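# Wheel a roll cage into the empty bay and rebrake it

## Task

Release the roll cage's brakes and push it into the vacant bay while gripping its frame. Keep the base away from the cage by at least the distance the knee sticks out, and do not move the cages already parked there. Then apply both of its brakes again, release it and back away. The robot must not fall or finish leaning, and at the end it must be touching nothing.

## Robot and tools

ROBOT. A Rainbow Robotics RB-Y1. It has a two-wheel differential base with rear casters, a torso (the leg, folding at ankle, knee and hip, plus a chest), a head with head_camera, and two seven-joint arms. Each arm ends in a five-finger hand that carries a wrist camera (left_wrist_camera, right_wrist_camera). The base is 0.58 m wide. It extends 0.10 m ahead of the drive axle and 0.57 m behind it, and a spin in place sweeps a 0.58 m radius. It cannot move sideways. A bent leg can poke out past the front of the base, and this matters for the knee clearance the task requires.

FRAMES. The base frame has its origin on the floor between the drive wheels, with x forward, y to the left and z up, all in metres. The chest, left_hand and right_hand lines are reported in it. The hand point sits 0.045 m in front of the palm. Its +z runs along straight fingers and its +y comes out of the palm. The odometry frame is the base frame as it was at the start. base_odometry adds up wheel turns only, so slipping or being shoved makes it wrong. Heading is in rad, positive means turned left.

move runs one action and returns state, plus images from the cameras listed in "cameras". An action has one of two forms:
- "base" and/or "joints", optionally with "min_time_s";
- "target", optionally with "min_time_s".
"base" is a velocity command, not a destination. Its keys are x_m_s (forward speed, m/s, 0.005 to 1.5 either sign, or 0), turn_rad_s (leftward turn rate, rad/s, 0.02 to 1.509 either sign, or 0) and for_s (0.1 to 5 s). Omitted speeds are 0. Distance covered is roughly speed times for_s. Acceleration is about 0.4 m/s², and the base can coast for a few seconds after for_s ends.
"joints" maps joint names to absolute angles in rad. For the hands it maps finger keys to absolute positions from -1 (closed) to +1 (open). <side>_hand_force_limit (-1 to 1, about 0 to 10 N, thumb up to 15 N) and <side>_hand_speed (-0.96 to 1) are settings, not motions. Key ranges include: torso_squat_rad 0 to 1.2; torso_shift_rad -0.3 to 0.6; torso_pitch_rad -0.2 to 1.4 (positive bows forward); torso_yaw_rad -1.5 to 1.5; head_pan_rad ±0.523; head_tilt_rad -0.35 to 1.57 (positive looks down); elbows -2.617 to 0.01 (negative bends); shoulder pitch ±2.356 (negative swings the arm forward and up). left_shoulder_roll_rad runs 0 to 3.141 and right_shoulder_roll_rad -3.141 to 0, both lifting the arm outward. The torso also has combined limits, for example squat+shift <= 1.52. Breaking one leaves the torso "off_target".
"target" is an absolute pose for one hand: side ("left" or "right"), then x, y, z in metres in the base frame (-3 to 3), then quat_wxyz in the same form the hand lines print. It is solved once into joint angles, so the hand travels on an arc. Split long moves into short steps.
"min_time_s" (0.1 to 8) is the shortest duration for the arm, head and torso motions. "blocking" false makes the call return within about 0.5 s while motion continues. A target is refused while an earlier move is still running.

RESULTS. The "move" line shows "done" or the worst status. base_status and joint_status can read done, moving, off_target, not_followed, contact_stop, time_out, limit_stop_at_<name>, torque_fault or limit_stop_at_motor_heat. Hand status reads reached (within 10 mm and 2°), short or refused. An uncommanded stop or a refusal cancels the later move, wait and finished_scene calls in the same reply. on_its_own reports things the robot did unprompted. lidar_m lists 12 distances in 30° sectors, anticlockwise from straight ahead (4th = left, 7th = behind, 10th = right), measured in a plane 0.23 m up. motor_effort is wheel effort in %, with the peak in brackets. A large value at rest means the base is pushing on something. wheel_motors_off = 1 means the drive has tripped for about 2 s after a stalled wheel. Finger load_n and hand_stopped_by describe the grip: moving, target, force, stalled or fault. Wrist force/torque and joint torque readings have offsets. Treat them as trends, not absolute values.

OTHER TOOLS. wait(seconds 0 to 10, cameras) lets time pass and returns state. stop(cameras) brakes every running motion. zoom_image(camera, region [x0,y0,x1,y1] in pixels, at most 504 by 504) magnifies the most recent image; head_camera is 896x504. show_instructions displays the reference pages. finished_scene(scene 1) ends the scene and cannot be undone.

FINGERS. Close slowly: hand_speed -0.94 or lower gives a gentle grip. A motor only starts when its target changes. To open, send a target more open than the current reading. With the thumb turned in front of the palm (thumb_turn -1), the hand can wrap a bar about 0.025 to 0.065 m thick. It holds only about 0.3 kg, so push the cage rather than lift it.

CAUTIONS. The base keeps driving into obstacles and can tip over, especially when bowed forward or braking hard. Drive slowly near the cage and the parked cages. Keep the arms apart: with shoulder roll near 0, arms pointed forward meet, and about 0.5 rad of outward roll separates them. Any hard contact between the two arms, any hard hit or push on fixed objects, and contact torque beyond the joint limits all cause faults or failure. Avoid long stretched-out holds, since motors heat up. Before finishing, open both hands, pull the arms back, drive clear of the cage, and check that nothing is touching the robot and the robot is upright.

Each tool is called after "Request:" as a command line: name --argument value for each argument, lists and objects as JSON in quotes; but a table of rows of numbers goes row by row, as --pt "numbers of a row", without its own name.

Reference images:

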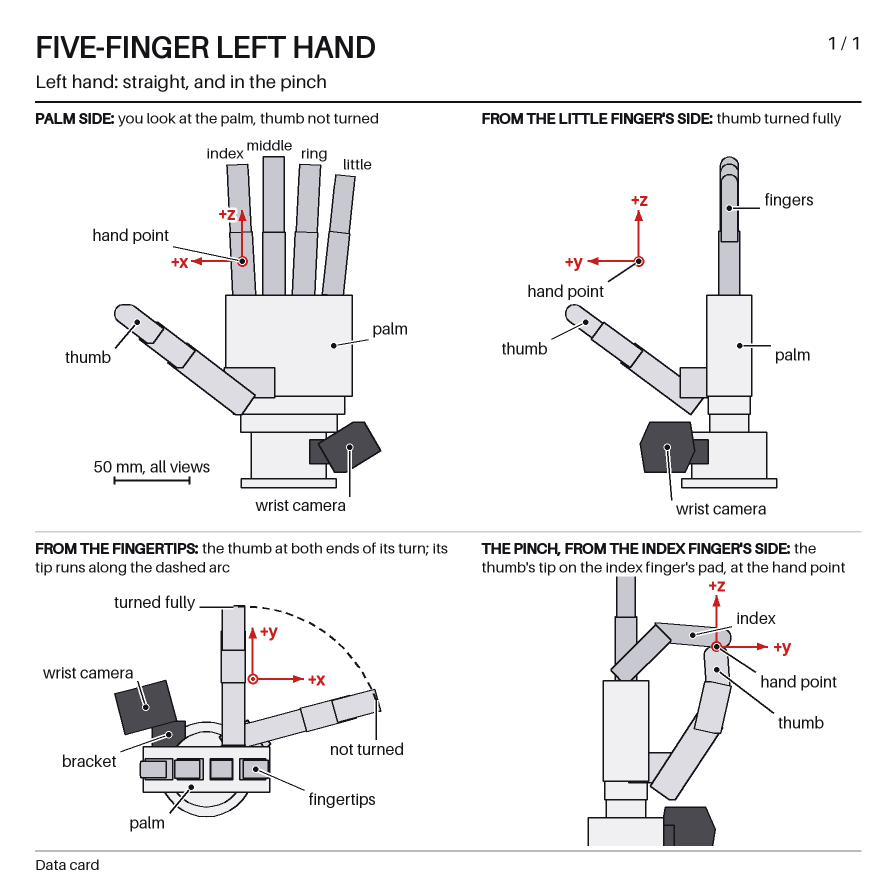

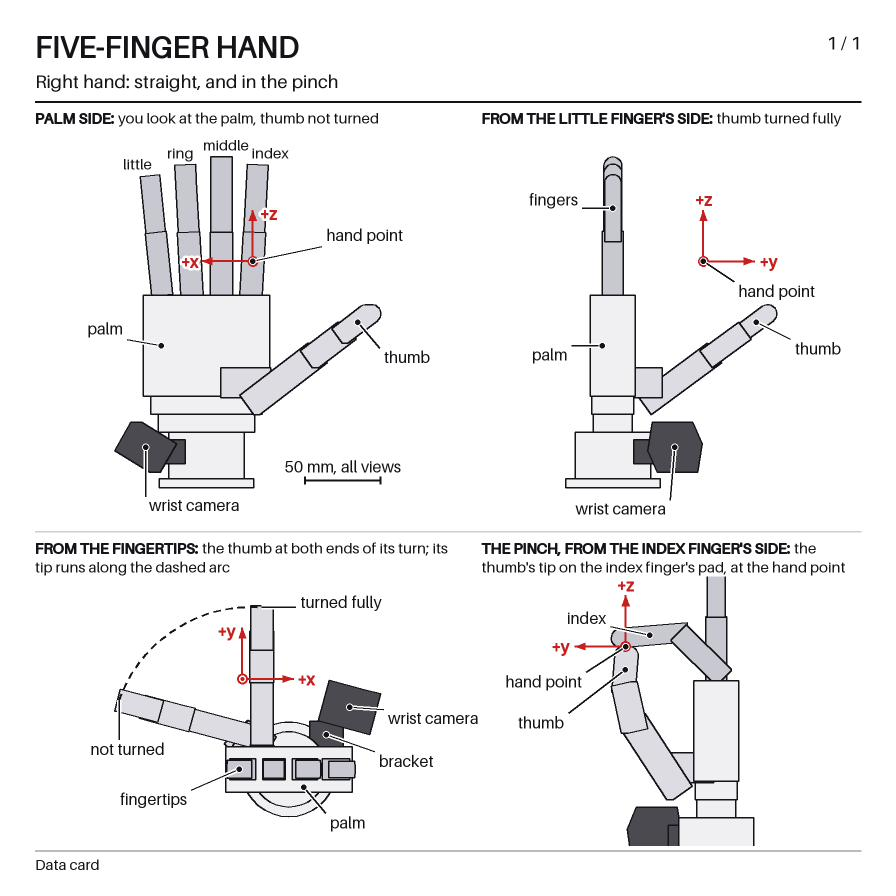

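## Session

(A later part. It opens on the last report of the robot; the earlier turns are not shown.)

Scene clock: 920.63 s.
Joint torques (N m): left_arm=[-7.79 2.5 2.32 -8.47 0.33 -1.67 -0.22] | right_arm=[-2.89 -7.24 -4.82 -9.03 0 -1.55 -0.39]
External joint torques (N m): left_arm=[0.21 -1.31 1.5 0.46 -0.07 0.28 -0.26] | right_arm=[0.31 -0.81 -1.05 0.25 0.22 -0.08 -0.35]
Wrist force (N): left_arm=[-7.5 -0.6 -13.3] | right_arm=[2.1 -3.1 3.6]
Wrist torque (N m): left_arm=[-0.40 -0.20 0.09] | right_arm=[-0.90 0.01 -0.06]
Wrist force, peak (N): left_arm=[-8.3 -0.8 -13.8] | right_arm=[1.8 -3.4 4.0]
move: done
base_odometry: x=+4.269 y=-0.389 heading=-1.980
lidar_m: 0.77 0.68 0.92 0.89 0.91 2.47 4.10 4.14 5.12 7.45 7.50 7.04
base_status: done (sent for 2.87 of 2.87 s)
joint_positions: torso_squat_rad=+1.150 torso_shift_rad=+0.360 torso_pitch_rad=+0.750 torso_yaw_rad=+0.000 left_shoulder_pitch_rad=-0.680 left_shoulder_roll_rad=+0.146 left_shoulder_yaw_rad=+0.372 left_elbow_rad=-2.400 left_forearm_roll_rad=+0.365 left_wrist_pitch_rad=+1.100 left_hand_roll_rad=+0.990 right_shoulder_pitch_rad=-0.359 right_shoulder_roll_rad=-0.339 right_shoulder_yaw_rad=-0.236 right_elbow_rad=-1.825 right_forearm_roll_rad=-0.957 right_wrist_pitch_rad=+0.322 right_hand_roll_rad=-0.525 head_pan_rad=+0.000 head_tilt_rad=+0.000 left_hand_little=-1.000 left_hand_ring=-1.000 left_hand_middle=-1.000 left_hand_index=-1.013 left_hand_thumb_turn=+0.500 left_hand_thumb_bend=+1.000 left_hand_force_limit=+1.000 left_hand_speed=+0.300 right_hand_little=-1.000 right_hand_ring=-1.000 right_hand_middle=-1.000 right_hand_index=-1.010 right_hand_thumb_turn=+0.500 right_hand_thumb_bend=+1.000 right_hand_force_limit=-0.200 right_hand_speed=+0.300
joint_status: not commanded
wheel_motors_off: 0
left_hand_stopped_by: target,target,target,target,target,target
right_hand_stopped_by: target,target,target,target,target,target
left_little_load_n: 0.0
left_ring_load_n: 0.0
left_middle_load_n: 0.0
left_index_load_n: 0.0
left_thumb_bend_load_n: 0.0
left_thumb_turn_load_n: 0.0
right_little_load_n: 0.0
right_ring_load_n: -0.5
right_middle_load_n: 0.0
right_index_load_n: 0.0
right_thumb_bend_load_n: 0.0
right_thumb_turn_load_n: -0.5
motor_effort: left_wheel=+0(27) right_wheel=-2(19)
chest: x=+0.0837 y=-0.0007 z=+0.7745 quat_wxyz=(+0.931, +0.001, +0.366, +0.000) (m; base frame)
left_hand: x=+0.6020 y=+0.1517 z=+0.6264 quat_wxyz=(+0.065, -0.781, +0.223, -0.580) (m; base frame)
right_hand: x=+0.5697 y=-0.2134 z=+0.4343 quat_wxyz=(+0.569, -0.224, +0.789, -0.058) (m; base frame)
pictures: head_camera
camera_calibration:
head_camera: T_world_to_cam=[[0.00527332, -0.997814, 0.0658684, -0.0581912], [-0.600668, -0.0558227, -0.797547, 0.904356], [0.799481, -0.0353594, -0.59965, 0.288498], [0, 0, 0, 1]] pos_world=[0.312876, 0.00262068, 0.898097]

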